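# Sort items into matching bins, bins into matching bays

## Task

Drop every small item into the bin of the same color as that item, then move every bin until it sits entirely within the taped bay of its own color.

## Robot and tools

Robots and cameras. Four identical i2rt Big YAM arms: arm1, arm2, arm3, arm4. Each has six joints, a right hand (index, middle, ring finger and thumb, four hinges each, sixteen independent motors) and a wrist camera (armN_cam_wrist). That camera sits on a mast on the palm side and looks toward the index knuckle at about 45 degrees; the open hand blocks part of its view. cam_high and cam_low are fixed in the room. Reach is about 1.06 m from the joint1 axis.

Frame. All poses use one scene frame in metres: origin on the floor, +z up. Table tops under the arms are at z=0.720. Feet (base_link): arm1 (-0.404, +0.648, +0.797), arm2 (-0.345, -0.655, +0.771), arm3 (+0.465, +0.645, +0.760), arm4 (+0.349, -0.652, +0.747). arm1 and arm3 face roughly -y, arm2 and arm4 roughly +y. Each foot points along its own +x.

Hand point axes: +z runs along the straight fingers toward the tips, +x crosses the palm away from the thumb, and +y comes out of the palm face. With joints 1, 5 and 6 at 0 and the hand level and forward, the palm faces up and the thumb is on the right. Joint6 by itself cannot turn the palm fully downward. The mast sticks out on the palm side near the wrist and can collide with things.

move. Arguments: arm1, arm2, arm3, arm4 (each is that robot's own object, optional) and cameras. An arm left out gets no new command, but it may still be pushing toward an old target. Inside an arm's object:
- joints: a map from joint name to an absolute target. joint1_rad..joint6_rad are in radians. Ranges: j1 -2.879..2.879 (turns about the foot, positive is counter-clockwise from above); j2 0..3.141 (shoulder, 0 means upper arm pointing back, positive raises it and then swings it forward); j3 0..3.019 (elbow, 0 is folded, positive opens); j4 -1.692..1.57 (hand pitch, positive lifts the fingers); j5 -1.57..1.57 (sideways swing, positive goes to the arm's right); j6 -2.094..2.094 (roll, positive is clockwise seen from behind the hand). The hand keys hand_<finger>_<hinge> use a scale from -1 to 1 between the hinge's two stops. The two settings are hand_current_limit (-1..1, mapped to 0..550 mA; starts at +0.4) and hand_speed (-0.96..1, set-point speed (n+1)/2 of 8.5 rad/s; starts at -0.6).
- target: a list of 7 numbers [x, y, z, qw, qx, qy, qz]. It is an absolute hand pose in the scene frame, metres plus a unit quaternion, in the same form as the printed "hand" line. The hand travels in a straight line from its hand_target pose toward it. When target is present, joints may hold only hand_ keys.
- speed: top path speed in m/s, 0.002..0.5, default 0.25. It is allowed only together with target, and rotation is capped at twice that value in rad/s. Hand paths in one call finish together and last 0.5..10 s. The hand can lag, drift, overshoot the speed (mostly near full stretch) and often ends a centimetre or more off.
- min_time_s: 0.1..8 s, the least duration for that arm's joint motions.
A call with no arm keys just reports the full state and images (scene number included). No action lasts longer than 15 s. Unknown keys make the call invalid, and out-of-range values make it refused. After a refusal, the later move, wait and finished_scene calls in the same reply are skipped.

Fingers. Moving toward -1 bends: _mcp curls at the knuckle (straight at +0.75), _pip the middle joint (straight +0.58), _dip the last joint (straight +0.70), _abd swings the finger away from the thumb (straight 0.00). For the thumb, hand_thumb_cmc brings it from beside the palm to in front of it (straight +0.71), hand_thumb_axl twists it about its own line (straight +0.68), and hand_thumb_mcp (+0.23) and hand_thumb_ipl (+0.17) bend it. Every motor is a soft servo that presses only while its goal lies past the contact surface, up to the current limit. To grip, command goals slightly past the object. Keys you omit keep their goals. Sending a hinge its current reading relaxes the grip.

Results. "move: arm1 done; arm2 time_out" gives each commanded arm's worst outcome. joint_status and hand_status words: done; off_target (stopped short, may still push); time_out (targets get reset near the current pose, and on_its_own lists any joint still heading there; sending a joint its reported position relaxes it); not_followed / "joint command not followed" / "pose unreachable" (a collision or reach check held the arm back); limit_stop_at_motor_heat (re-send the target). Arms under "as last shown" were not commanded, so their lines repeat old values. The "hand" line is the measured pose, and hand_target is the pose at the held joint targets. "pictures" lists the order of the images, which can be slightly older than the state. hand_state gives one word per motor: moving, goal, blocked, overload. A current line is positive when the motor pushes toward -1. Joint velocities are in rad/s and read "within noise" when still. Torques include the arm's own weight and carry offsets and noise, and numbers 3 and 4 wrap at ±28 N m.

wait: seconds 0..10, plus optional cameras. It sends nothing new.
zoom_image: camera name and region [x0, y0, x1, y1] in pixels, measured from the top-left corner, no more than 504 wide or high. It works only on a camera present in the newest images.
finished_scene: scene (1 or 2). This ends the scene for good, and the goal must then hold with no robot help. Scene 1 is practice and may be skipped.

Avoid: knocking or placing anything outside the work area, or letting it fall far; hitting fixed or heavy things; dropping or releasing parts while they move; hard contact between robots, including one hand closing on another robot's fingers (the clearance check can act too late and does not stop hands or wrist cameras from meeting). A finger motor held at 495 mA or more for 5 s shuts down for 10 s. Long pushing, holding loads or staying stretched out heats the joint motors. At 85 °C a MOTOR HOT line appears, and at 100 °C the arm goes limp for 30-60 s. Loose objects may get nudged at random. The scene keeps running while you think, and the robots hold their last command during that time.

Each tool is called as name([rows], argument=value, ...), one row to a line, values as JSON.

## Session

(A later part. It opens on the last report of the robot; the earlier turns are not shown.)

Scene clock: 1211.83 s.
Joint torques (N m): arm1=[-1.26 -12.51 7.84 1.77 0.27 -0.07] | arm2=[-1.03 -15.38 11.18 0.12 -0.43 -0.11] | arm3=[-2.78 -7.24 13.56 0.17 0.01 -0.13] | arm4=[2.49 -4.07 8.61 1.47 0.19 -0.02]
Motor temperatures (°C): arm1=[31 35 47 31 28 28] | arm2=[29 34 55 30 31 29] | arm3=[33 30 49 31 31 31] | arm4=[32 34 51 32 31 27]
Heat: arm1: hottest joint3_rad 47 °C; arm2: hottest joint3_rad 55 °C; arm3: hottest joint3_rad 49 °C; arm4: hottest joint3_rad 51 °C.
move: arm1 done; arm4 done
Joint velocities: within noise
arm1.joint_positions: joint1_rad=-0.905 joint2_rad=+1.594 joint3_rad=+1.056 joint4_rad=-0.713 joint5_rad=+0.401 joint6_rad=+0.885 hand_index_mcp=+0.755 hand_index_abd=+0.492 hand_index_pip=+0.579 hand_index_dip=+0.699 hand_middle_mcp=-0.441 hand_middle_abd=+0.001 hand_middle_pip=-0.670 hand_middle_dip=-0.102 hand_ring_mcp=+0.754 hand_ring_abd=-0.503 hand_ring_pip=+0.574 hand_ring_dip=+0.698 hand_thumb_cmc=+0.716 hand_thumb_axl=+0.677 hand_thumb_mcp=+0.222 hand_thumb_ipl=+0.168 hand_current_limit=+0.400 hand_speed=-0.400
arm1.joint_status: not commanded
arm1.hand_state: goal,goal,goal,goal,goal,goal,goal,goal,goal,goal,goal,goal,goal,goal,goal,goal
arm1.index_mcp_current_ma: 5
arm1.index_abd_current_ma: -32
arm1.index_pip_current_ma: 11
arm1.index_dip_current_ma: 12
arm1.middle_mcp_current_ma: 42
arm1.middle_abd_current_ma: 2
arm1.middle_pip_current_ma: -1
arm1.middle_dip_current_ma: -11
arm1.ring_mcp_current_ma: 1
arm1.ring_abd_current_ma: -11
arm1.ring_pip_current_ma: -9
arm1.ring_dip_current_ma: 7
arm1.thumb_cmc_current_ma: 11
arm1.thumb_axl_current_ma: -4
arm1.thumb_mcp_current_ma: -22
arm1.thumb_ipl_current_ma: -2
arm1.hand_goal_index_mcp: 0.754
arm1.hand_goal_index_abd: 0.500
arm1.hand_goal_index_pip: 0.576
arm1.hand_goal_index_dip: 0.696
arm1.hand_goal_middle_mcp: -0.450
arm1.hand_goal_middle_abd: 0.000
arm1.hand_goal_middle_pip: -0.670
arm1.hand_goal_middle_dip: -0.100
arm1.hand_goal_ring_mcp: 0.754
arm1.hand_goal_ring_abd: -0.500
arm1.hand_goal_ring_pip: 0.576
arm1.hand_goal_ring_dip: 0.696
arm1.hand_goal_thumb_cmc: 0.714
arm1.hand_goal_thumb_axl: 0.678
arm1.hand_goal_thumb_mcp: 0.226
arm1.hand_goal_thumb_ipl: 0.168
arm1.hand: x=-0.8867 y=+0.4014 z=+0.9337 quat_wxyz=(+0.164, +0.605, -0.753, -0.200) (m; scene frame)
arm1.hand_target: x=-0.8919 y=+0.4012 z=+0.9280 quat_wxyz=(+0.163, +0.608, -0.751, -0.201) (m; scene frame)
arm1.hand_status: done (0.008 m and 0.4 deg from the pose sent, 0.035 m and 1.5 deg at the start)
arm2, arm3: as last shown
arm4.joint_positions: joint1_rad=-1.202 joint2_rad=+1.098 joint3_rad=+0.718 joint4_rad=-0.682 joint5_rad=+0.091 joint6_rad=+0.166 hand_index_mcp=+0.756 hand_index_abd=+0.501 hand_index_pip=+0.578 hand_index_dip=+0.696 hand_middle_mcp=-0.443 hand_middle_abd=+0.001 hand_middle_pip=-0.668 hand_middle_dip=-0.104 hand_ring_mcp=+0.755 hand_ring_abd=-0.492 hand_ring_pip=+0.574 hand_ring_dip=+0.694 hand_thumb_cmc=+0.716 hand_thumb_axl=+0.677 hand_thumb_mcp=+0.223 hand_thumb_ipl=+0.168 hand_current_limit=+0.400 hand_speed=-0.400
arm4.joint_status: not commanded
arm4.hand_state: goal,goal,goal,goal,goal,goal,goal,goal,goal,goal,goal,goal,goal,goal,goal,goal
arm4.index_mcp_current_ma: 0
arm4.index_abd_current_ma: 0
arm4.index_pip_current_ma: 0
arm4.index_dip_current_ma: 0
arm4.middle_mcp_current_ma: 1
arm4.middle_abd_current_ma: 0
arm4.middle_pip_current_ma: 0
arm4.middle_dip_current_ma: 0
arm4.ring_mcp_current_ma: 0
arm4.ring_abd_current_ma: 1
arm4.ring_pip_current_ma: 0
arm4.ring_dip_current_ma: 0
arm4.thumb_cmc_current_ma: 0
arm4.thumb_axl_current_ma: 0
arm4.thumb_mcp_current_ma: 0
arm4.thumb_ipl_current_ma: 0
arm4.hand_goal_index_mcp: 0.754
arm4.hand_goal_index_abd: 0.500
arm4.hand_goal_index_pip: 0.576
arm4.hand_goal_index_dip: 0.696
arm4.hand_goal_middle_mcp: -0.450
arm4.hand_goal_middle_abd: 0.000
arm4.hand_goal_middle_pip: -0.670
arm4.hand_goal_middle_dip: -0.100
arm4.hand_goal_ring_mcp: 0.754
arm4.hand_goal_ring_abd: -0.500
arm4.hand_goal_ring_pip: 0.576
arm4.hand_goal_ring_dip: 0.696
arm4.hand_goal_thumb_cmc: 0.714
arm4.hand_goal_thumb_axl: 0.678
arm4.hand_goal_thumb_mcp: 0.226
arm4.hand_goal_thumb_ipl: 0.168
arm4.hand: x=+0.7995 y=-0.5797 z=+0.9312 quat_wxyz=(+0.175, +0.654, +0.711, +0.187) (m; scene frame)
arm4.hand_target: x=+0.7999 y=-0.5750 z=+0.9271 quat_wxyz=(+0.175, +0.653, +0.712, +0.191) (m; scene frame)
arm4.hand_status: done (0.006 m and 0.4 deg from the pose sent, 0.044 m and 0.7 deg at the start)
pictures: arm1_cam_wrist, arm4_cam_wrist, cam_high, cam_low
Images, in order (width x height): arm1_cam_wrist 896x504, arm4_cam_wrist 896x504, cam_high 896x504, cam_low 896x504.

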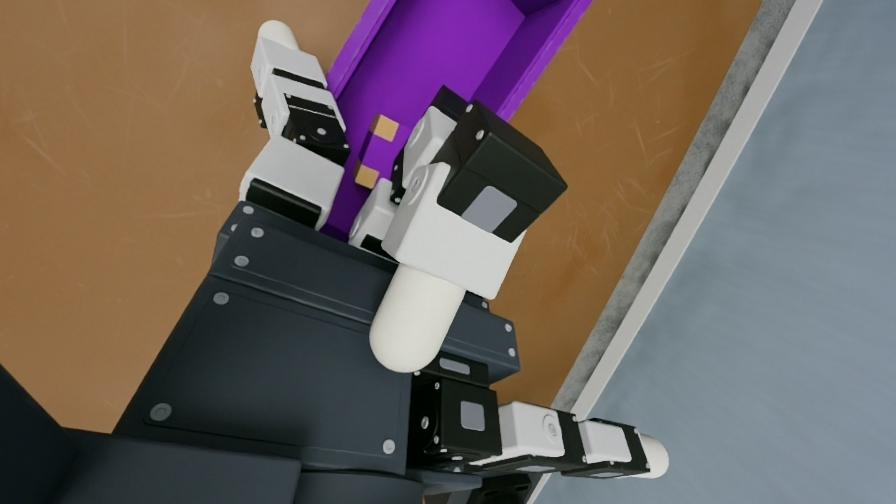

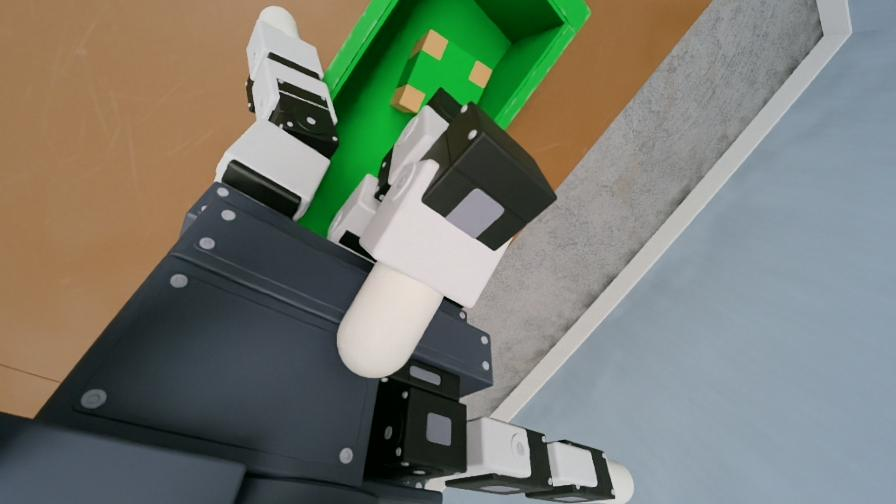

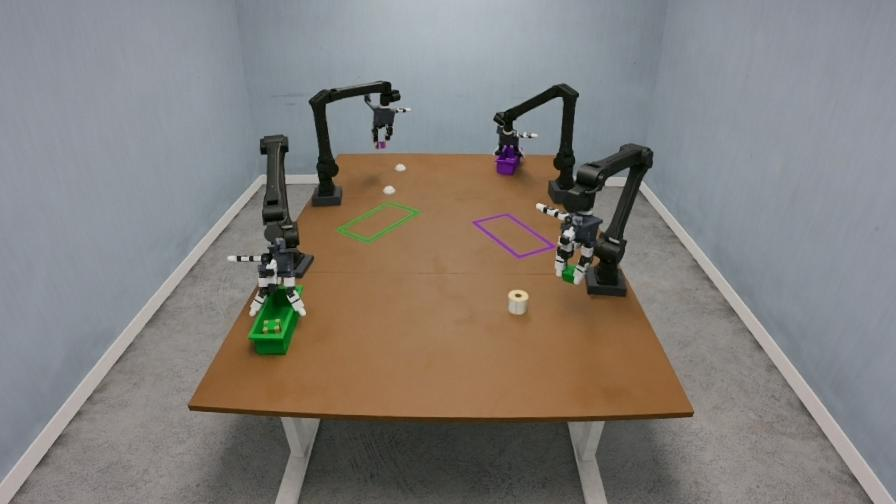

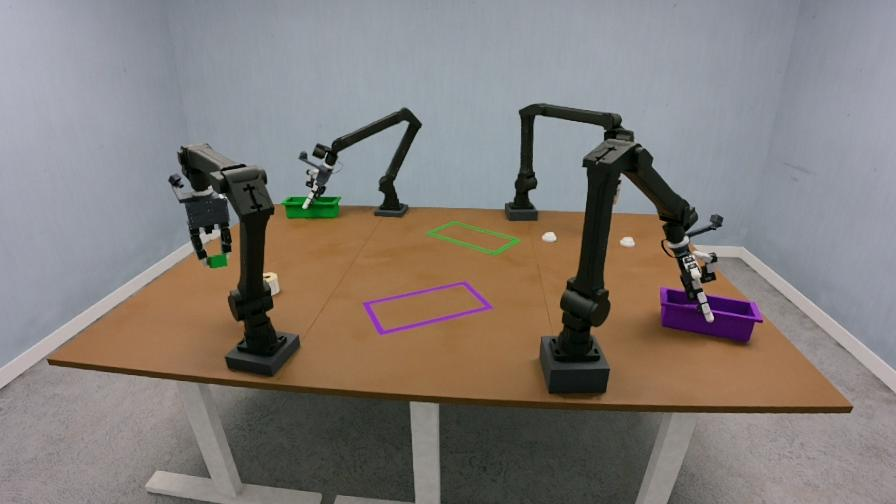

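move(arm1={"joints": {"hand_index_abd": -0.1, "hand_ring_abd": 0.1, "hand_speed": -0.7}}, arm4={"joints": {"hand_index_abd": -0.1, "hand_ring_abd": 0.1, "hand_speed": -0.7}}, cameras=["arm1_cam_wrist", "arm4_cam_wrist", "cam_high", "cam_low"])

zoom_image(camera="cam_high", region=[220, 230, 340, 370])

zoom_image(camera="cam_low", region=[640, 220, 780, 350])

zoom_image(camera="cam_high", region=[470, 110, 550, 180])

Scene clock: 1220.23 s.
Joint torques (N m): arm1=[-1.14 -12.63 7.86 1.68 0.32 -0.07] | arm2=[-0.79 -15.03 11.22 0.1 -0.45 -0.11] | arm3=[-3.08 -6.89 13.57 0.24 0.04 -0.16] | arm4=[2.32 -4.07 8.64 1.33 0.12 -0.04]
Motor temperatures (°C): arm1=[31 36 46 31 28 28] | arm2=[29 34 55 30 31 29] | arm3=[33 30 49 31 31 31] | arm4=[32 34 51 32 31 27]
Heat: arm1: hottest joint3_rad 46 °C; arm2: hottest joint3_rad 55 °C; arm3: hottest joint3_rad 49 °C; arm4: hottest joint3_rad 51 °C.
move: arm1 off_target; arm4 off_target
Joint velocities: within noise
arm1.joint_positions: joint1_rad=-0.905 joint2_rad=+1.594 joint3_rad=+1.056 joint4_rad=-0.711 joint5_rad=+0.400 joint6_rad=+0.885 hand_index_mcp=+0.755 hand_index_abd=+0.441 hand_index_pip=+0.577 hand_index_dip=+0.697 hand_middle_mcp=-0.441 hand_middle_abd=+0.001 hand_middle_pip=-0.670 hand_middle_dip=-0.102 hand_ring_mcp=+0.757 hand_ring_abd=-0.449 hand_ring_pip=+0.574 hand_ring_dip=+0.698 hand_thumb_cmc=+0.716 hand_thumb_axl=+0.677 hand_thumb_mcp=+0.222 hand_thumb_ipl=+0.168 hand_current_limit=+0.400 hand_speed=-0.700
arm1.joint_status: hand_index_abd off_target (ended at +0.441, target -0.100); hand_ring_abd off_target (ended at -0.449, target +0.100); the others done
arm1.hand_state: goal,blocked,goal,goal,goal,goal,goal,goal,goal,blocked,goal,goal,goal,goal,goal,goal
arm1.index_mcp_current_ma: 5
arm1.index_abd_current_ma: 385
arm1.index_pip_current_ma: 2
arm1.index_dip_current_ma: 5
arm1.middle_mcp_current_ma: 42
arm1.middle_abd_current_ma: 2
arm1.middle_pip_current_ma: -1
arm1.middle_dip_current_ma: -11
arm1.ring_mcp_current_ma: 12
arm1.ring_abd_current_ma: -385
arm1.ring_pip_current_ma: -8
arm1.ring_dip_current_ma: 7
arm1.thumb_cmc_current_ma: 11
arm1.thumb_axl_current_ma: -4
arm1.thumb_mcp_current_ma: -22
arm1.thumb_ipl_current_ma: -2
arm1.hand_goal_index_mcp: 0.754
arm1.hand_goal_index_abd: -0.100
arm1.hand_goal_index_pip: 0.576
arm1.hand_goal_index_dip: 0.696
arm1.hand_goal_middle_mcp: -0.450
arm1.hand_goal_middle_abd: 0.000
arm1.hand_goal_middle_pip: -0.670
arm1.hand_goal_middle_dip: -0.100
arm1.hand_goal_ring_mcp: 0.754
arm1.hand_goal_ring_abd: 0.100
arm1.hand_goal_ring_pip: 0.576
arm1.hand_goal_ring_dip: 0.696
arm1.hand_goal_thumb_cmc: 0.714
arm1.hand_goal_thumb_axl: 0.678
arm1.hand_goal_thumb_mcp: 0.226
arm1.hand_goal_thumb_ipl: 0.168
arm1.hand: x=-0.8870 y=+0.4010 z=+0.9338 quat_wxyz=(+0.165, +0.605, -0.753, -0.199) (m; scene frame)
arm1.hand_target: x=-0.8919 y=+0.4011 z=+0.9281 quat_wxyz=(+0.163, +0.608, -0.751, -0.201) (m; scene frame)
arm1.hand_status: not commanded
arm2, arm3: as last shown
arm4.joint_positions: joint1_rad=-1.202 joint2_rad=+1.098 joint3_rad=+0.718 joint4_rad=-0.677 joint5_rad=+0.092 joint6_rad=+0.167 hand_index_mcp=+0.758 hand_index_abd=+0.422 hand_index_pip=+0.571 hand_index_dip=+0.696 hand_middle_mcp=-0.443 hand_middle_abd=+0.001 hand_middle_pip=-0.668 hand_middle_dip=-0.104 hand_ring_mcp=+0.755 hand_ring_abd=-0.434 hand_ring_pip=+0.570 hand_ring_dip=+0.694 hand_thumb_cmc=+0.716 hand_thumb_axl=+0.677 hand_thumb_mcp=+0.223 hand_thumb_ipl=+0.168 hand_current_limit=+0.400 hand_speed=-0.700
arm4.joint_status: hand_index_abd off_target (ended at +0.422, target -0.100); hand_ring_abd off_target (ended at -0.434, target +0.100); the others done
arm4.hand_state: goal,blocked,goal,goal,goal,goal,goal,goal,goal,blocked,goal,goal,goal,goal,goal,goal
arm4.index_mcp_current_ma: 0
arm4.index_abd_current_ma: 385
arm4.index_pip_current_ma: -1
arm4.index_dip_current_ma: 0
arm4.middle_mcp_current_ma: 1
arm4.middle_abd_current_ma: 0
arm4.middle_pip_current_ma: 0
arm4.middle_dip_current_ma: 0
arm4.ring_mcp_current_ma: 0
arm4.ring_abd_current_ma: -385
arm4.ring_pip_current_ma: -1
arm4.ring_dip_current_ma: 0
arm4.thumb_cmc_current_ma: 0
arm4.thumb_axl_current_ma: 0
arm4.thumb_mcp_current_ma: 0
arm4.thumb_ipl_current_ma: 0
arm4.hand_goal_index_mcp: 0.754
arm4.hand_goal_index_abd: -0.100
arm4.hand_goal_index_pip: 0.576
arm4.hand_goal_index_dip: 0.696
arm4.hand_goal_middle_mcp: -0.450
arm4.hand_goal_middle_abd: 0.000
arm4.hand_goal_middle_pip: -0.670
arm4.hand_goal_middle_dip: -0.100
arm4.hand_goal_ring_mcp: 0.754
arm4.hand_goal_ring_abd: 0.100
arm4.hand_goal_ring_pip: 0.576
arm4.hand_goal_ring_dip: 0.696
arm4.hand_goal_thumb_cmc: 0.714
arm4.hand_goal_thumb_axl: 0.678
arm4.hand_goal_thumb_mcp: 0.226
arm4.hand_goal_thumb_ipl: 0.168
arm4.hand: x=+0.8003 y=-0.5798 z=+0.9321 quat_wxyz=(+0.177, +0.654, +0.711, +0.189) (m; scene frame)
arm4.hand_target: x=+0.7999 y=-0.5750 z=+0.9271 quat_wxyz=(+0.175, +0.652, +0.712, +0.191) (m; scene frame)
arm4.hand_status: not commanded
pictures: arm1_cam_wrist, arm4_cam_wrist, cam_high, cam_low
Images, in order (width x height): arm1_cam_wrist 896x504, arm4_cam_wrist 896x504, cam_high 896x504, cam_low 896x504.

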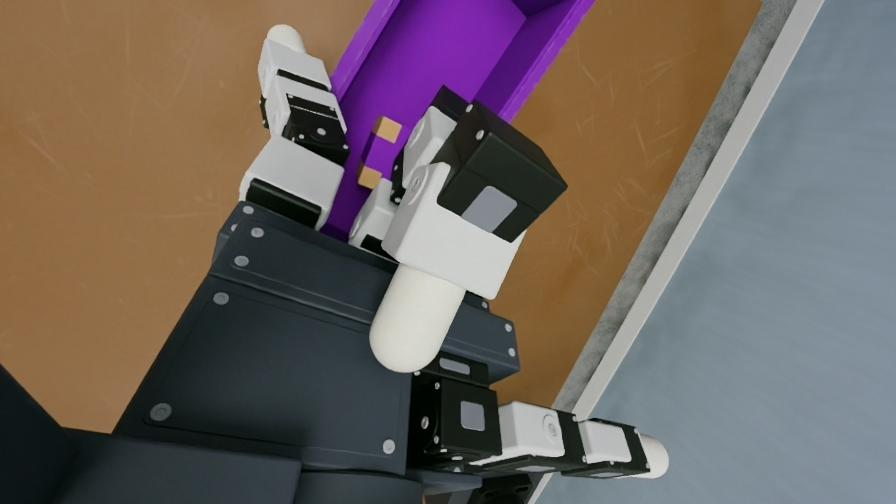

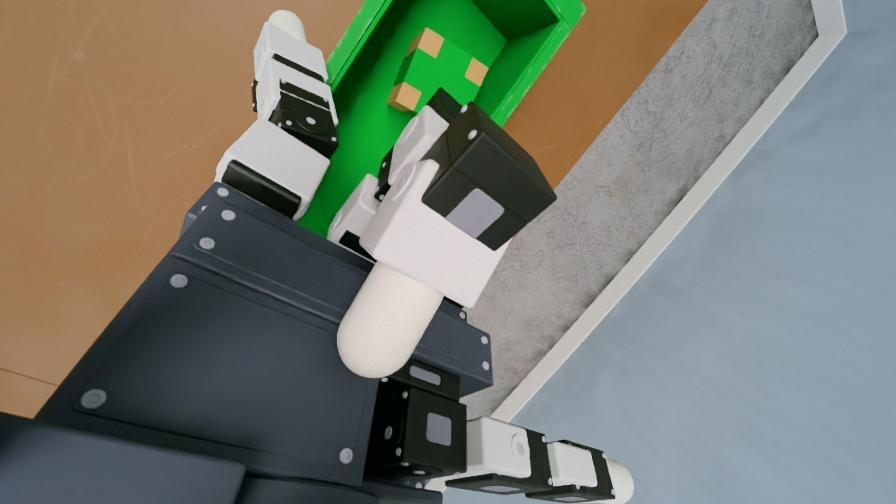

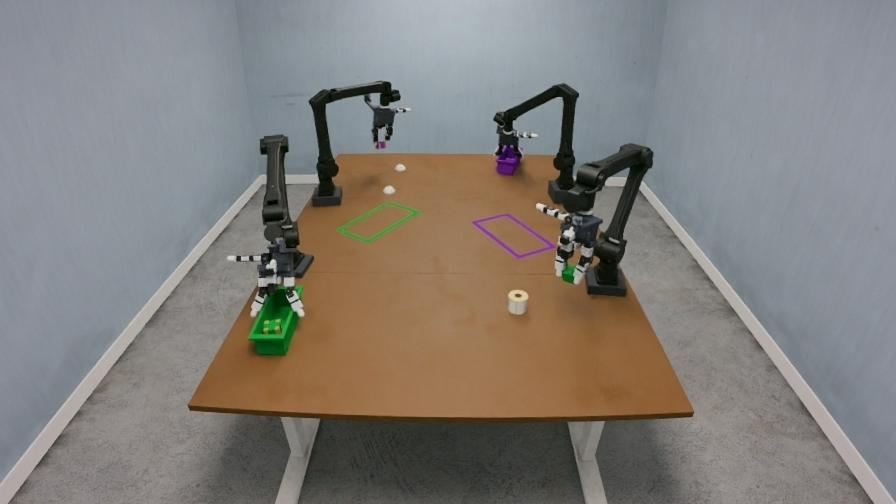

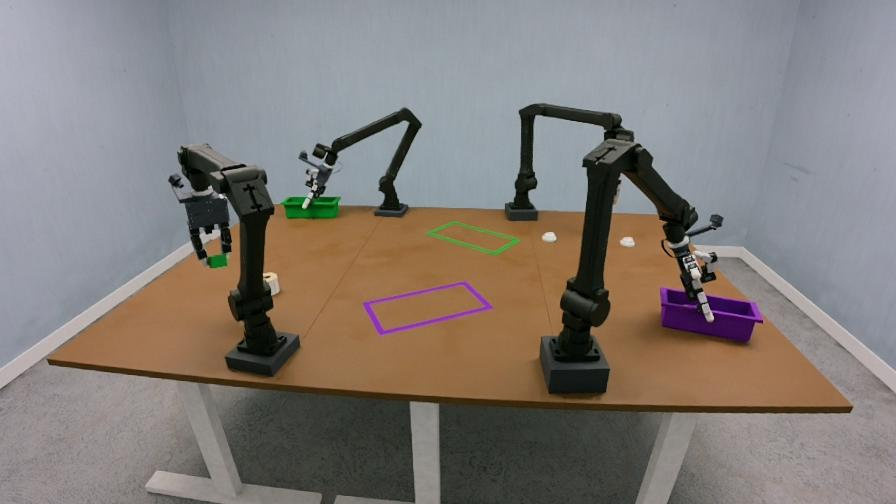

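Scaled by 3.600 from the camera's 896x504 image, which has a finer 1280x720 frame.

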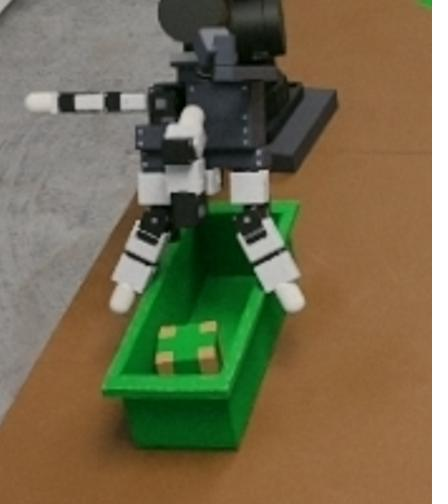

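Scaled by 3.600 from the camera's 896x504 image, which has a finer 1280x720 frame.

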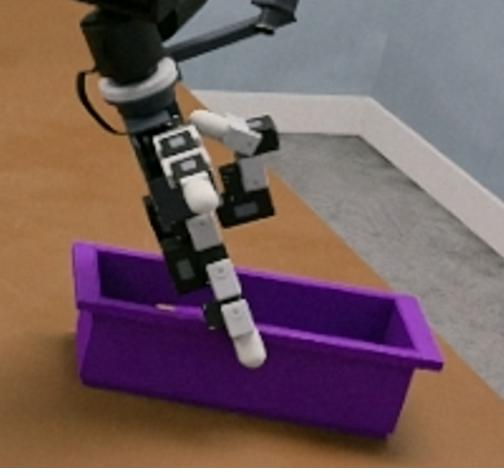

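Scaled by 6.300 from the camera's 896x504 image, which has a finer 1280x720 frame.

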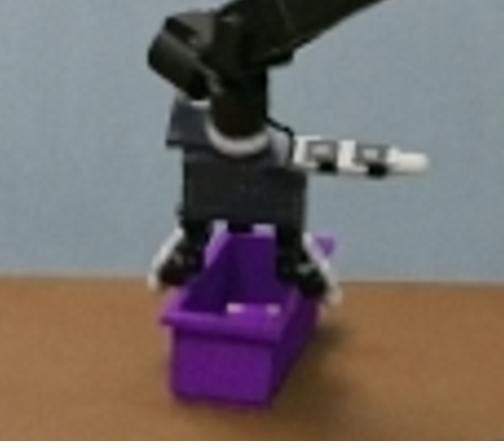

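move(arm1={"joints": {"hand_index_abd": 0.48, "hand_ring_abd": -0.48, "hand_speed": -0.5}}, arm4={"joints": {"hand_index_abd": 0.48, "hand_ring_abd": -0.48, "hand_speed": -0.5}}, cameras=[])

move(arm1={"target": [-0.892, 0.401, 0.952, 0.1628, 0.608, -0.7506, -0.2011], "speed": 0.08}, arm4={"target": [0.800, -0.575, 0.952, 0.1749, 0.6526, 0.7122, 0.1908], "speed": 0.08}, cameras=[])

move(arm1={"joints": {"hand_index_abd": -0.1, "hand_ring_abd": 0.1, "hand_speed": -0.7}}, arm4={"joints": {"hand_index_abd": -0.1, "hand_ring_abd": 0.1, "hand_speed": -0.7}}, cameras=["arm1_cam_wrist", "arm4_cam_wrist", "cam_high", "cam_low"])

zoom_image(camera="cam_high", region=[220, 230, 340, 370])

zoom_image(camera="cam_low", region=[640, 220, 780, 350])

zoom_image(camera="cam_high", region=[470, 110, 550, 180])

Scene clock: 1269.97 s.
Joint torques (N m): arm1=[-1.2 -12.69 7.95 1.68 0.32 -0.07] | arm2=[-1.2 -15.21 11.26 0.08 -0.47 -0.12] | arm3=[-3.25 -6.89 13.56 0.16 0.03 -0.14] | arm4=[2.32 -4.07 8.72 1.29 0.13 -0.04]
Motor temperatures (°C): arm1=[31 36 44 31 28 28] | arm2=[29 35 55 30 31 29] | arm3=[33 30 49 31 31 31] | arm4=[32 34 49 32 31 27]
Heat: arm1: hottest joint3_rad 44 °C; arm2: hottest joint3_rad 55 °C; arm3: hottest joint3_rad 49 °C; arm4: hottest joint3_rad 49 °C.
move: arm1 done; arm4 done
Joint velocities: within noise
arm1.joint_positions: joint1_rad=-0.905 joint2_rad=+1.595 joint3_rad=+1.055 joint4_rad=-0.711 joint5_rad=+0.400 joint6_rad=+0.885 hand_index_mcp=+0.755 hand_index_abd=+0.478 hand_index_pip=+0.577 hand_index_dip=+0.697 hand_middle_mcp=-0.441 hand_middle_abd=+0.001 hand_middle_pip=-0.670 hand_middle_dip=-0.102 hand_ring_mcp=+0.756 hand_ring_abd=-0.482 hand_ring_pip=+0.574 hand_ring_dip=+0.698 hand_thumb_cmc=+0.716 hand_thumb_axl=+0.677 hand_thumb_mcp=+0.222 hand_thumb_ipl=+0.168 hand_current_limit=+0.400 hand_speed=-0.500
arm1.joint_status: all done
arm1.hand_state: goal,goal,goal,goal,goal,goal,goal,goal,goal,goal,goal,goal,goal,goal,goal,goal
arm1.index_mcp_current_ma: 5
arm1.index_abd_current_ma: -8
arm1.index_pip_current_ma: 2
arm1.index_dip_current_ma: 5
arm1.middle_mcp_current_ma: 42
arm1.middle_abd_current_ma: 2
arm1.middle_pip_current_ma: -1
arm1.middle_dip_current_ma: -11
arm1.ring_mcp_current_ma: 11
arm1.ring_abd_current_ma: -8
arm1.ring_pip_current_ma: -8
arm1.ring_dip_current_ma: 7
arm1.thumb_cmc_current_ma: 11
arm1.thumb_axl_current_ma: -4
arm1.thumb_mcp_current_ma: -22
arm1.thumb_ipl_current_ma: -2
arm1.hand_goal_index_mcp: 0.754
arm1.hand_goal_index_abd: 0.480
arm1.hand_goal_index_pip: 0.576
arm1.hand_goal_index_dip: 0.696
arm1.hand_goal_middle_mcp: -0.450
arm1.hand_goal_middle_abd: 0.000
arm1.hand_goal_middle_pip: -0.670
arm1.hand_goal_middle_dip: -0.100
arm1.hand_goal_ring_mcp: 0.754
arm1.hand_goal_ring_abd: -0.480
arm1.hand_goal_ring_pip: 0.576
arm1.hand_goal_ring_dip: 0.696
arm1.hand_goal_thumb_cmc: 0.714
arm1.hand_goal_thumb_axl: 0.678
arm1.hand_goal_thumb_mcp: 0.226
arm1.hand_goal_thumb_ipl: 0.168
arm1.hand: x=-0.8867 y=+0.4012 z=+0.9331 quat_wxyz=(+0.165, +0.605, -0.753, -0.199) (m; scene frame)
arm1.hand_target: x=-0.8919 y=+0.4012 z=+0.9281 quat_wxyz=(+0.163, +0.608, -0.751, -0.201) (m; scene frame)
arm1.hand_status: not commanded
arm2, arm3: as last shown
arm4.joint_positions: joint1_rad=-1.202 joint2_rad=+1.098 joint3_rad=+0.717 joint4_rad=-0.677 joint5_rad=+0.092 joint6_rad=+0.167 hand_index_mcp=+0.758 hand_index_abd=+0.479 hand_index_pip=+0.574 hand_index_dip=+0.696 hand_middle_mcp=-0.443 hand_middle_abd=+0.001 hand_middle_pip=-0.668 hand_middle_dip=-0.104 hand_ring_mcp=+0.755 hand_ring_abd=-0.478 hand_ring_pip=+0.574 hand_ring_dip=+0.694 hand_thumb_cmc=+0.716 hand_thumb_axl=+0.677 hand_thumb_mcp=+0.223 hand_thumb_ipl=+0.168 hand_current_limit=+0.400 hand_speed=-0.500
arm4.joint_status: all done
arm4.hand_state: goal,goal,goal,goal,goal,goal,goal,goal,goal,goal,goal,goal,goal,goal,goal,goal
arm4.index_mcp_current_ma: 0
arm4.index_abd_current_ma: 0
arm4.index_pip_current_ma: 0
arm4.index_dip_current_ma: 0
arm4.middle_mcp_current_ma: 1
arm4.middle_abd_current_ma: 0
arm4.middle_pip_current_ma: 0
arm4.middle_dip_current_ma: 0
arm4.ring_mcp_current_ma: 0
arm4.ring_abd_current_ma: 0
arm4.ring_pip_current_ma: 0
arm4.ring_dip_current_ma: 0
arm4.thumb_cmc_current_ma: 0
arm4.thumb_axl_current_ma: 0
arm4.thumb_mcp_current_ma: 0
arm4.thumb_ipl_current_ma: 0
arm4.hand_goal_index_mcp: 0.754
arm4.hand_goal_index_abd: 0.480
arm4.hand_goal_index_pip: 0.576
arm4.hand_goal_index_dip: 0.696
arm4.hand_goal_middle_mcp: -0.450
arm4.hand_goal_middle_abd: 0.000
arm4.hand_goal_middle_pip: -0.670
arm4.hand_goal_middle_dip: -0.100
arm4.hand_goal_ring_mcp: 0.754
arm4.hand_goal_ring_abd: -0.480
arm4.hand_goal_ring_pip: 0.576
arm4.hand_goal_ring_dip: 0.696
arm4.hand_goal_thumb_cmc: 0.714
arm4.hand_goal_thumb_axl: 0.678
arm4.hand_goal_thumb_mcp: 0.226
arm4.hand_goal_thumb_ipl: 0.168
arm4.hand: x=+0.8002 y=-0.5798 z=+0.9316 quat_wxyz=(+0.176, +0.654, +0.711, +0.189) (m; scene frame)
arm4.hand_target: x=+0.7999 y=-0.5750 z=+0.9271 quat_wxyz=(+0.175, +0.652, +0.712, +0.191) (m; scene frame)
arm4.hand_status: not commanded
pictures: none
No camera images: "cameras" was empty.

Scene clock: 1271.03 s.
Joint torques (N m): arm1=[-1.32 -15.27 10.3 0.23 0.33 -0.07] | arm2=[-1.03 -15.09 11.04 0.08 -0.49 -0.08] | arm3=[-3.08 -6.71 13.48 0.27 0.03 -0.17] | arm4=[2.26 -5.19 12.7 0.17 0.12 -0.04]
Motor temperatures (°C): arm1=[31 36 45 31 28 28] | arm2=[29 35 55 30 31 29] | arm3=[33 30 49 31 31 31] | arm4=[32 34 49 32 31 27]
Heat: arm1: hottest joint3_rad 45 °C; arm2: hottest joint3_rad 55 °C; arm3: hottest joint3_rad 49 °C; arm4: hottest joint3_rad 49 °C.
move: arm1 off_target; arm4 off_target
Joint velocities: within noise
arm1.joint_positions: joint1_rad=-0.905 joint2_rad=+1.595 joint3_rad=+1.055 joint4_rad=-0.744 joint5_rad=+0.400 joint6_rad=+0.885 hand_index_mcp=+0.755 hand_index_abd=+0.478 hand_index_pip=+0.577 hand_index_dip=+0.697 hand_middle_mcp=-0.441 hand_middle_abd=+0.001 hand_middle_pip=-0.670 hand_middle_dip=-0.102 hand_ring_mcp=+0.755 hand_ring_abd=-0.484 hand_ring_pip=+0.574 hand_ring_dip=+0.698 hand_thumb_cmc=+0.716 hand_thumb_axl=+0.677 hand_thumb_mcp=+0.222 hand_thumb_ipl=+0.168 hand_current_limit=+0.400 hand_speed=-0.500
arm1.joint_status: not commanded
arm1.hand_state: goal,goal,goal,goal,goal,goal,goal,goal,goal,goal,goal,goal,goal,goal,goal,goal
arm1.index_mcp_current_ma: 5
arm1.index_abd_current_ma: -8
arm1.index_pip_current_ma: 2
arm1.index_dip_current_ma: 5
arm1.middle_mcp_current_ma: 42
arm1.middle_abd_current_ma: 2
arm1.middle_pip_current_ma: -1
arm1.middle_dip_current_ma: -11
arm1.ring_mcp_current_ma: 3
arm1.ring_abd_current_ma: -15
arm1.ring_pip_current_ma: -8
arm1.ring_dip_current_ma: 7
arm1.thumb_cmc_current_ma: 11
arm1.thumb_axl_current_ma: -4
arm1.thumb_mcp_current_ma: -22
arm1.thumb_ipl_current_ma: -2
arm1.hand_goal_index_mcp: 0.754
arm1.hand_goal_index_abd: 0.480
arm1.hand_goal_index_pip: 0.576
arm1.hand_goal_index_dip: 0.696
arm1.hand_goal_middle_mcp: -0.450
arm1.hand_goal_middle_abd: 0.000
arm1.hand_goal_middle_pip: -0.670
arm1.hand_goal_middle_dip: -0.100
arm1.hand_goal_ring_mcp: 0.754
arm1.hand_goal_ring_abd: -0.480
arm1.hand_goal_ring_pip: 0.576
arm1.hand_goal_ring_dip: 0.696
arm1.hand_goal_thumb_cmc: 0.714
arm1.hand_goal_thumb_axl: 0.678
arm1.hand_goal_thumb_mcp: 0.226
arm1.hand_goal_thumb_ipl: 0.168
arm1.hand: x=-0.8822 y=+0.4053 z=+0.9299 quat_wxyz=(+0.148, +0.609, -0.753, -0.200) (m; scene frame)
arm1.hand_target: x=-0.8915 y=+0.4015 z=+0.9521 quat_wxyz=(+0.163, +0.608, -0.751, -0.201) (m; scene frame)
arm1.hand_status: off_target (0.025 m and 1.7 deg from the pose sent, 0.020 m and 0.5 deg at the start)
arm2, arm3: as last shown
arm4.joint_positions: joint1_rad=-1.201 joint2_rad=+1.086 joint3_rad=+0.717 joint4_rad=-0.725 joint5_rad=+0.092 joint6_rad=+0.167 hand_index_mcp=+0.757 hand_index_abd=+0.480 hand_index_pip=+0.574 hand_index_dip=+0.696 hand_middle_mcp=-0.443 hand_middle_abd=+0.001 hand_middle_pip=-0.668 hand_middle_dip=-0.104 hand_ring_mcp=+0.754 hand_ring_abd=-0.482 hand_ring_pip=+0.574 hand_ring_dip=+0.694 hand_thumb_cmc=+0.716 hand_thumb_axl=+0.677 hand_thumb_mcp=+0.223 hand_thumb_ipl=+0.168 hand_current_limit=+0.400 hand_speed=-0.500
arm4.joint_status: not commanded
arm4.hand_state: goal,goal,goal,goal,goal,goal,goal,goal,goal,goal,goal,goal,goal,goal,goal,goal
arm4.index_mcp_current_ma: 0
arm4.index_abd_current_ma: 0
arm4.index_pip_current_ma: 0
arm4.index_dip_current_ma: 0
arm4.middle_mcp_current_ma: 1
arm4.middle_abd_current_ma: 0
arm4.middle_pip_current_ma: 0
arm4.middle_dip_current_ma: 0
arm4.ring_mcp_current_ma: 0
arm4.ring_abd_current_ma: 0
arm4.ring_pip_current_ma: 0
arm4.ring_dip_current_ma: 0
arm4.thumb_cmc_current_ma: 0
arm4.thumb_axl_current_ma: 0
arm4.thumb_mcp_current_ma: 0
arm4.thumb_ipl_current_ma: 0
arm4.hand_goal_index_mcp: 0.754
arm4.hand_goal_index_abd: 0.480
arm4.hand_goal_index_pip: 0.576
arm4.hand_goal_index_dip: 0.696
arm4.hand_goal_middle_mcp: -0.450
arm4.hand_goal_middle_abd: 0.000
arm4.hand_goal_middle_pip: -0.670
arm4.hand_goal_middle_dip: -0.100
arm4.hand_goal_ring_mcp: 0.754
arm4.hand_goal_ring_abd: -0.480
arm4.hand_goal_ring_pip: 0.576
arm4.hand_goal_ring_dip: 0.696
arm4.hand_goal_thumb_cmc: 0.714
arm4.hand_goal_thumb_axl: 0.678
arm4.hand_goal_thumb_mcp: 0.226
arm4.hand_goal_thumb_ipl: 0.168
arm4.hand: x=+0.7914 y=-0.5820 z=+0.9279 quat_wxyz=(+0.167, +0.657, +0.714, +0.174) (m; scene frame)
arm4.hand_target: x=+0.7993 y=-0.5752 z=+0.9520 quat_wxyz=(+0.175, +0.652, +0.712, +0.191) (m; scene frame)
arm4.hand_status: off_target (0.027 m and 2.2 deg from the pose sent, 0.021 m and 0.4 deg at the start)
pictures: none
No camera images: "cameras" was empty.

Scene clock: 1271.77 s.
Joint torques (N m): arm1=[-1.32 -15.33 10.32 0.28 0.33 -0.07] | arm2=[-0.97 -15.38 11.21 0.17 -0.45 -0.12] | arm3=[-3.14 -6.89 13.6 0.25 0.02 -0.14] | arm4=[2.26 -4.01 12.75 0.27 0.12 -0.06]
Motor temperatures (°C): arm1=[31 36 45 31 28 28] | arm2=[29 35 55 30 31 29] | arm3=[33 30 49 31 31 31] | arm4=[32 34 50 32 31 27]
Heat: arm1: hottest joint3_rad 45 °C; arm2: hottest joint3_rad 55 °C; arm3: hottest joint3_rad 49 °C; arm4: hottest joint3_rad 50 °C.
move: arm1 off_target; arm4 off_target
Joint velocities: within noise
arm1.joint_positions: joint1_rad=-0.905 joint2_rad=+1.595 joint3_rad=+1.055 joint4_rad=-0.745 joint5_rad=+0.400 joint6_rad=+0.885 hand_index_mcp=+0.755 hand_index_abd=+0.468 hand_index_pip=+0.574 hand_index_dip=+0.697 hand_middle_mcp=-0.441 hand_middle_abd=+0.001 hand_middle_pip=-0.670 hand_middle_dip=-0.102 hand_ring_mcp=+0.755 hand_ring_abd=-0.466 hand_ring_pip=+0.573 hand_ring_dip=+0.698 hand_thumb_cmc=+0.716 hand_thumb_axl=+0.677 hand_thumb_mcp=+0.222 hand_thumb_ipl=+0.168 hand_current_limit=+0.400 hand_speed=-0.700
arm1.joint_status: hand_index_abd off_target (ended at +0.468, target -0.100); hand_ring_abd off_target (ended at -0.466, target +0.100); the others done
arm1.hand_state: goal,blocked,goal,goal,goal,goal,goal,goal,goal,blocked,goal,goal,goal,goal,goal,goal
arm1.index_mcp_current_ma: 4
arm1.index_abd_current_ma: 385
arm1.index_pip_current_ma: -9
arm1.index_dip_current_ma: 5
arm1.middle_mcp_current_ma: 42
arm1.middle_abd_current_ma: 2
arm1.middle_pip_current_ma: -1
arm1.middle_dip_current_ma: -11
arm1.ring_mcp_current_ma: 4
arm1.ring_abd_current_ma: -385
arm1.ring_pip_current_ma: -11
arm1.ring_dip_current_ma: 7
arm1.thumb_cmc_current_ma: 11
arm1.thumb_axl_current_ma: -4
arm1.thumb_mcp_current_ma: -22
arm1.thumb_ipl_current_ma: -2
arm1.hand_goal_index_mcp: 0.754
arm1.hand_goal_index_abd: -0.100
arm1.hand_goal_index_pip: 0.576
arm1.hand_goal_index_dip: 0.696
arm1.hand_goal_middle_mcp: -0.450
arm1.hand_goal_middle_abd: 0.000
arm1.hand_goal_middle_pip: -0.670
arm1.hand_goal_middle_dip: -0.100
arm1.hand_goal_ring_mcp: 0.754
arm1.hand_goal_ring_abd: 0.100
arm1.hand_goal_ring_pip: 0.576
arm1.hand_goal_ring_dip: 0.696
arm1.hand_goal_thumb_cmc: 0.714
arm1.hand_goal_thumb_axl: 0.678
arm1.hand_goal_thumb_mcp: 0.226
arm1.hand_goal_thumb_ipl: 0.168
arm1.hand: x=-0.8821 y=+0.4054 z=+0.9298 quat_wxyz=(+0.148, +0.610, -0.753, -0.200) (m; scene frame)
arm1.hand_target: x=-0.8915 y=+0.4015 z=+0.9521 quat_wxyz=(+0.163, +0.608, -0.751, -0.201) (m; scene frame)
arm1.hand_status: not commanded
arm2.joint_positions: joint1_rad=+0.717 joint2_rad=+1.514 joint3_rad=+1.492 joint4_rad=-1.530 joint5_rad=-0.227 joint6_rad=-1.226 hand_index_mcp=+0.747 hand_index_abd=-0.143 hand_index_pip=+0.570 hand_index_dip=+0.694 hand_middle_mcp=-0.442 hand_middle_abd=+0.000 hand_middle_pip=-0.669 hand_middle_dip=-0.103 hand_ring_mcp=+0.766 hand_ring_abd=+0.146 hand_ring_pip=+0.580 hand_ring_dip=+0.697 hand_thumb_cmc=+0.717 hand_thumb_axl=+0.677 hand_thumb_mcp=+0.224 hand_thumb_ipl=+0.168 hand_current_limit=+0.400 hand_speed=-0.400
arm2.joint_status: not commanded
arm2.hand_state: goal,blocked,goal,goal,goal,goal,goal,goal,goal,blocked,goal,goal,goal,goal,goal,goal
arm2.index_mcp_current_ma: -15
arm2.index_abd_current_ma: 385
arm2.index_pip_current_ma: -12
arm2.index_dip_current_ma: -4
arm2.middle_mcp_current_ma: 18
arm2.middle_abd_current_ma: 0
arm2.middle_pip_current_ma: 1
arm2.middle_dip_current_ma: -4
arm2.ring_mcp_current_ma: 29
arm2.ring_abd_current_ma: -385
arm2.ring_pip_current_ma: 8
arm2.ring_dip_current_ma: 1
arm2.thumb_cmc_current_ma: 5
arm2.thumb_axl_current_ma: -1
arm2.thumb_mcp_current_ma: -5
arm2.thumb_ipl_current_ma: 0
arm2.hand_goal_index_mcp: 0.754
arm2.hand_goal_index_abd: -0.300
arm2.hand_goal_index_pip: 0.576
arm2.hand_goal_index_dip: 0.696
arm2.hand_goal_middle_mcp: -0.450
arm2.hand_goal_middle_abd: 0.000
arm2.hand_goal_middle_pip: -0.670
arm2.hand_goal_middle_dip: -0.100
arm2.hand_goal_ring_mcp: 0.754
arm2.hand_goal_ring_abd: 0.300
arm2.hand_goal_ring_pip: 0.576
arm2.hand_goal_ring_dip: 0.696
arm2.hand_goal_thumb_cmc: 0.714
arm2.hand_goal_thumb_axl: 0.678
arm2.hand_goal_thumb_mcp: 0.226
arm2.hand_goal_thumb_ipl: 0.168
arm2.hand: x=-0.7962 y=-0.4062 z=+1.0510 quat_wxyz=(-0.105, -0.857, +0.504, +0.032) (m; scene frame)
arm2.hand_target: x=-0.7992 y=-0.4007 z=+1.0797 quat_wxyz=(-0.100, -0.859, +0.499, +0.060) (m; scene frame)
arm2.hand_status: not commanded
arm3.joint_positions: joint1_rad=+0.987 joint2_rad=+1.069 joint3_rad=+1.130 joint4_rad=-1.472 joint5_rad=+0.015 joint6_rad=+0.086 hand_index_mcp=+0.746 hand_index_abd=-0.112 hand_index_pip=+0.571 hand_index_dip=+0.695 hand_middle_mcp=-0.442 hand_middle_abd=+0.001 hand_middle_pip=-0.670 hand_middle_dip=-0.103 hand_ring_mcp=+0.768 hand_ring_abd=+0.134 hand_ring_pip=+0.582 hand_ring_dip=+0.697 hand_thumb_cmc=+0.716 hand_thumb_axl=+0.677 hand_thumb_mcp=+0.224 hand_thumb_ipl=+0.168 hand_current_limit=+0.400 hand_speed=-0.400
arm3.joint_status: not commanded
arm3.hand_state: goal,blocked,goal,goal,goal,goal,goal,goal,goal,blocked,goal,goal,goal,goal,goal,goal
arm3.index_mcp_current_ma: -41
arm3.index_abd_current_ma: 385
arm3.index_pip_current_ma: -23
arm3.index_dip_current_ma: -7
arm3.middle_mcp_current_ma: 39
arm3.middle_abd_current_ma: 3
arm3.middle_pip_current_ma: 0
arm3.middle_dip_current_ma: -13
arm3.ring_mcp_current_ma: 72
arm3.ring_abd_current_ma: -385
arm3.ring_pip_current_ma: 29
arm3.ring_dip_current_ma: 3
arm3.thumb_cmc_current_ma: 11
arm3.thumb_axl_current_ma: -4
arm3.thumb_mcp_current_ma: -13
arm3.thumb_ipl_current_ma: -2
arm3.hand_goal_index_mcp: 0.754
arm3.hand_goal_index_abd: -0.300
arm3.hand_goal_index_pip: 0.576
arm3.hand_goal_index_dip: 0.696
arm3.hand_goal_middle_mcp: -0.450
arm3.hand_goal_middle_abd: 0.000
arm3.hand_goal_middle_pip: -0.670
arm3.hand_goal_middle_dip: -0.100
arm3.hand_goal_ring_mcp: 0.754
arm3.hand_goal_ring_abd: 0.300
arm3.hand_goal_ring_pip: 0.576
arm3.hand_goal_ring_dip: 0.696
arm3.hand_goal_thumb_cmc: 0.714
arm3.hand_goal_thumb_axl: 0.678
arm3.hand_goal_thumb_mcp: 0.226
arm3.hand_goal_thumb_ipl: 0.168
arm3.hand: x=+0.7447 y=+0.3569 z=+1.0490 quat_wxyz=(+0.077, +0.925, +0.370, +0.028) (m; scene frame)
arm3.hand_target: x=+0.7491 y=+0.3508 z=+1.0796 quat_wxyz=(+0.101, +0.922, +0.371, +0.040) (m; scene frame)
arm3.hand_status: not commanded
arm4.joint_positions: joint1_rad=-1.201 joint2_rad=+1.072 joint3_rad=+0.717 joint4_rad=-0.725 joint5_rad=+0.092 joint6_rad=+0.168 hand_index_mcp=+0.757 hand_index_abd=+0.387 hand_index_pip=+0.573 hand_index_dip=+0.696 hand_middle_mcp=-0.443 hand_middle_abd=+0.001 hand_middle_pip=-0.668 hand_middle_dip=-0.104 hand_ring_mcp=+0.756 hand_ring_abd=-0.429 hand_ring_pip=+0.571 hand_ring_dip=+0.694 hand_thumb_cmc=+0.716 hand_thumb_axl=+0.677 hand_thumb_mcp=+0.223 hand_thumb_ipl=+0.168 hand_current_limit=+0.400 hand_speed=-0.700
arm4.joint_status: hand_index_abd off_target (ended at +0.387, target -0.100); hand_ring_abd off_target (ended at -0.429, target +0.100); the others done
arm4.hand_state: goal,blocked,goal,goal,goal,goal,goal,goal,goal,blocked,goal,goal,goal,goal,goal,goal
arm4.index_mcp_current_ma: 0
arm4.index_abd_current_ma: 385
arm4.index_pip_current_ma: 0
arm4.index_dip_current_ma: 0
arm4.middle_mcp_current_ma: 1
arm4.middle_abd_current_ma: 0
arm4.middle_pip_current_ma: 0
arm4.middle_dip_current_ma: 0
arm4.ring_mcp_current_ma: 0
arm4.ring_abd_current_ma: -385
arm4.ring_pip_current_ma: -1
arm4.ring_dip_current_ma: 0
arm4.thumb_cmc_current_ma: 0
arm4.thumb_axl_current_ma: 0
arm4.thumb_mcp_current_ma: 0
arm4.thumb_ipl_current_ma: 0
arm4.hand_goal_index_mcp: 0.754
arm4.hand_goal_index_abd: -0.100
arm4.hand_goal_index_pip: 0.576
arm4.hand_goal_index_dip: 0.696
arm4.hand_goal_middle_mcp: -0.450
arm4.hand_goal_middle_abd: 0.000
arm4.hand_goal_middle_pip: -0.670
arm4.hand_goal_middle_dip: -0.100
arm4.hand_goal_ring_mcp: 0.754
arm4.hand_goal_ring_abd: 0.100
arm4.hand_goal_ring_pip: 0.576
arm4.hand_goal_ring_dip: 0.696
arm4.hand_goal_thumb_cmc: 0.714
arm4.hand_goal_thumb_axl: 0.678
arm4.hand_goal_thumb_mcp: 0.226
arm4.hand_goal_thumb_ipl: 0.168
arm4.hand: x=+0.7905 y=-0.5823 z=+0.9337 quat_wxyz=(+0.170, +0.656, +0.713, +0.180) (m; scene frame)
arm4.hand_target: x=+0.7993 y=-0.5752 z=+0.9519 quat_wxyz=(+0.175, +0.652, +0.712, +0.191) (m; scene frame)
arm4.hand_status: not commanded
pictures: arm1_cam_wrist, arm4_cam_wrist, cam_high, cam_low
Images, in order (width x height): arm1_cam_wrist 896x504, arm4_cam_wrist 896x504, cam_high 896x504, cam_low 896x504.

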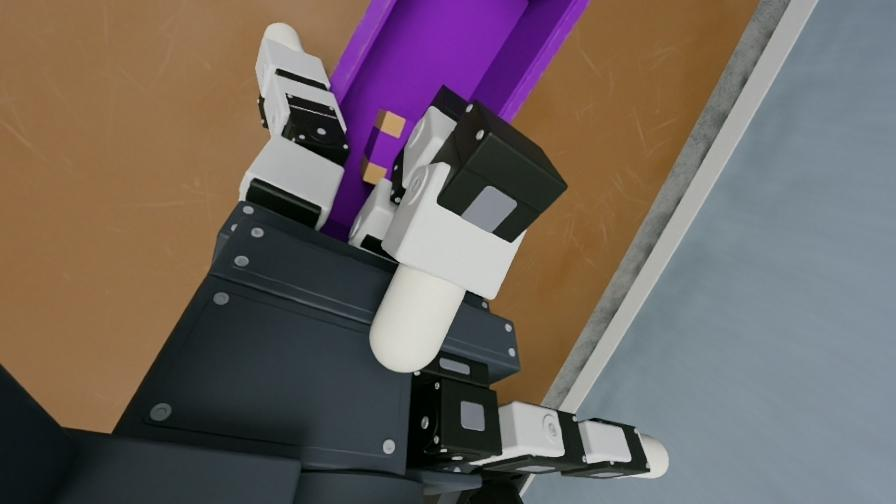

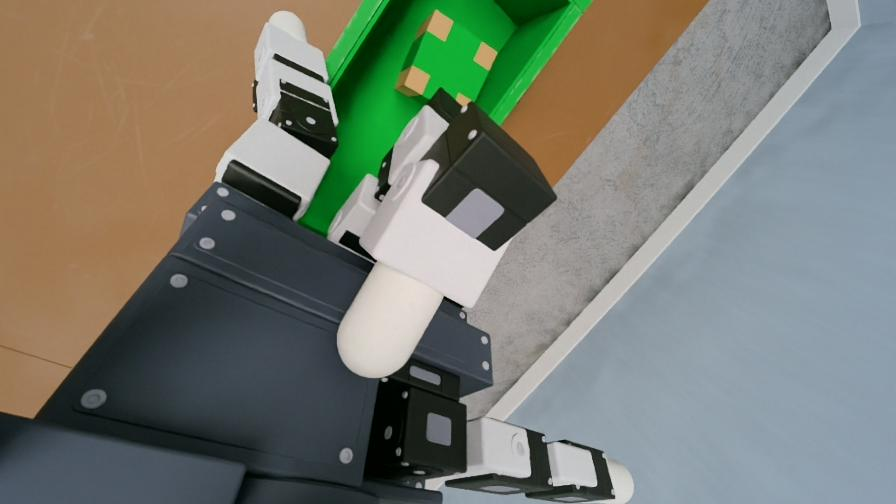

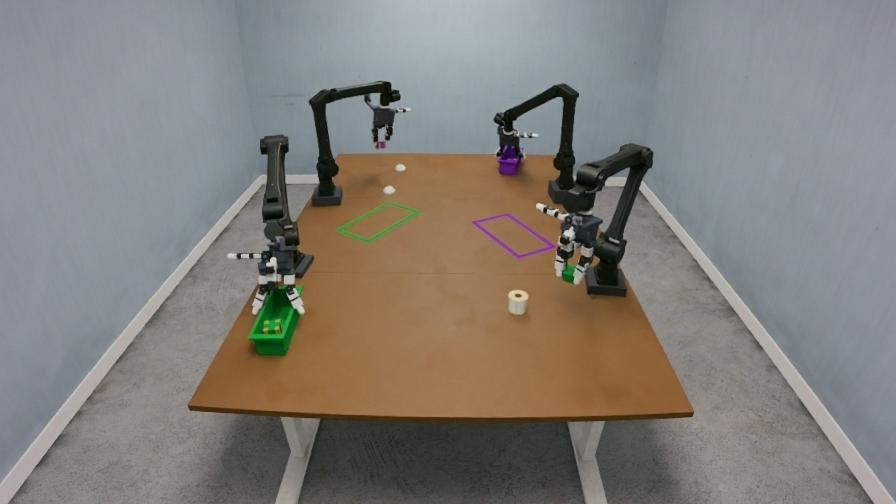

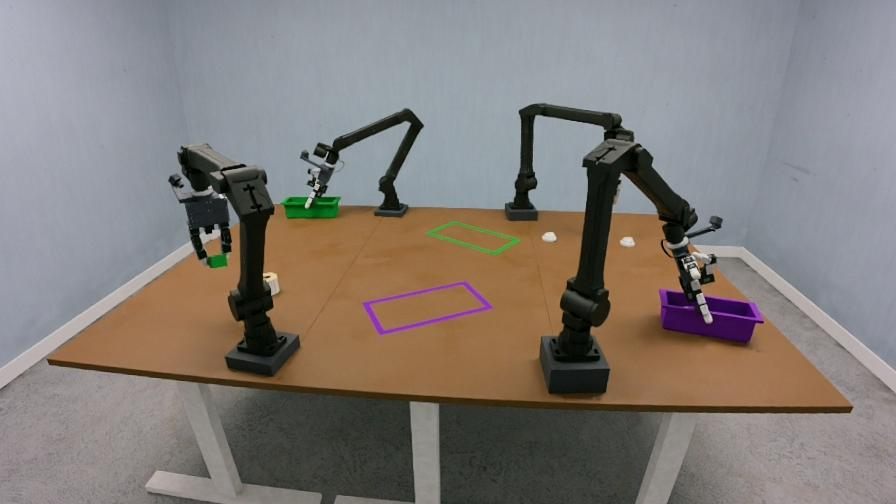

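Scaled by 3.600 from the camera's 896x504 image, which has a finer 1280x720 frame.

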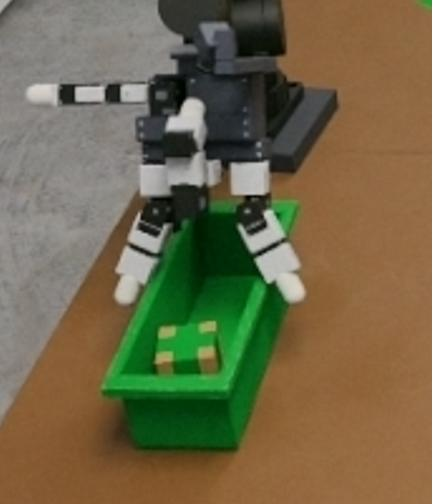

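Scaled by 3.600 from the camera's 896x504 image, which has a finer 1280x720 frame.

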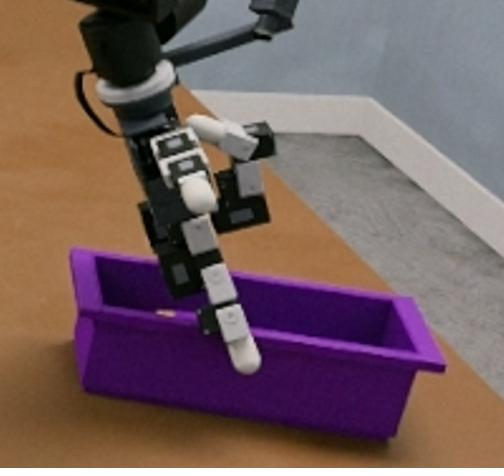

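Scaled by 6.300 from the camera's 896x504 image, which has a finer 1280x720 frame.

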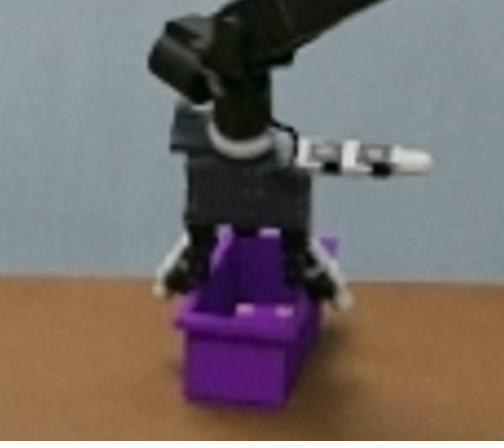

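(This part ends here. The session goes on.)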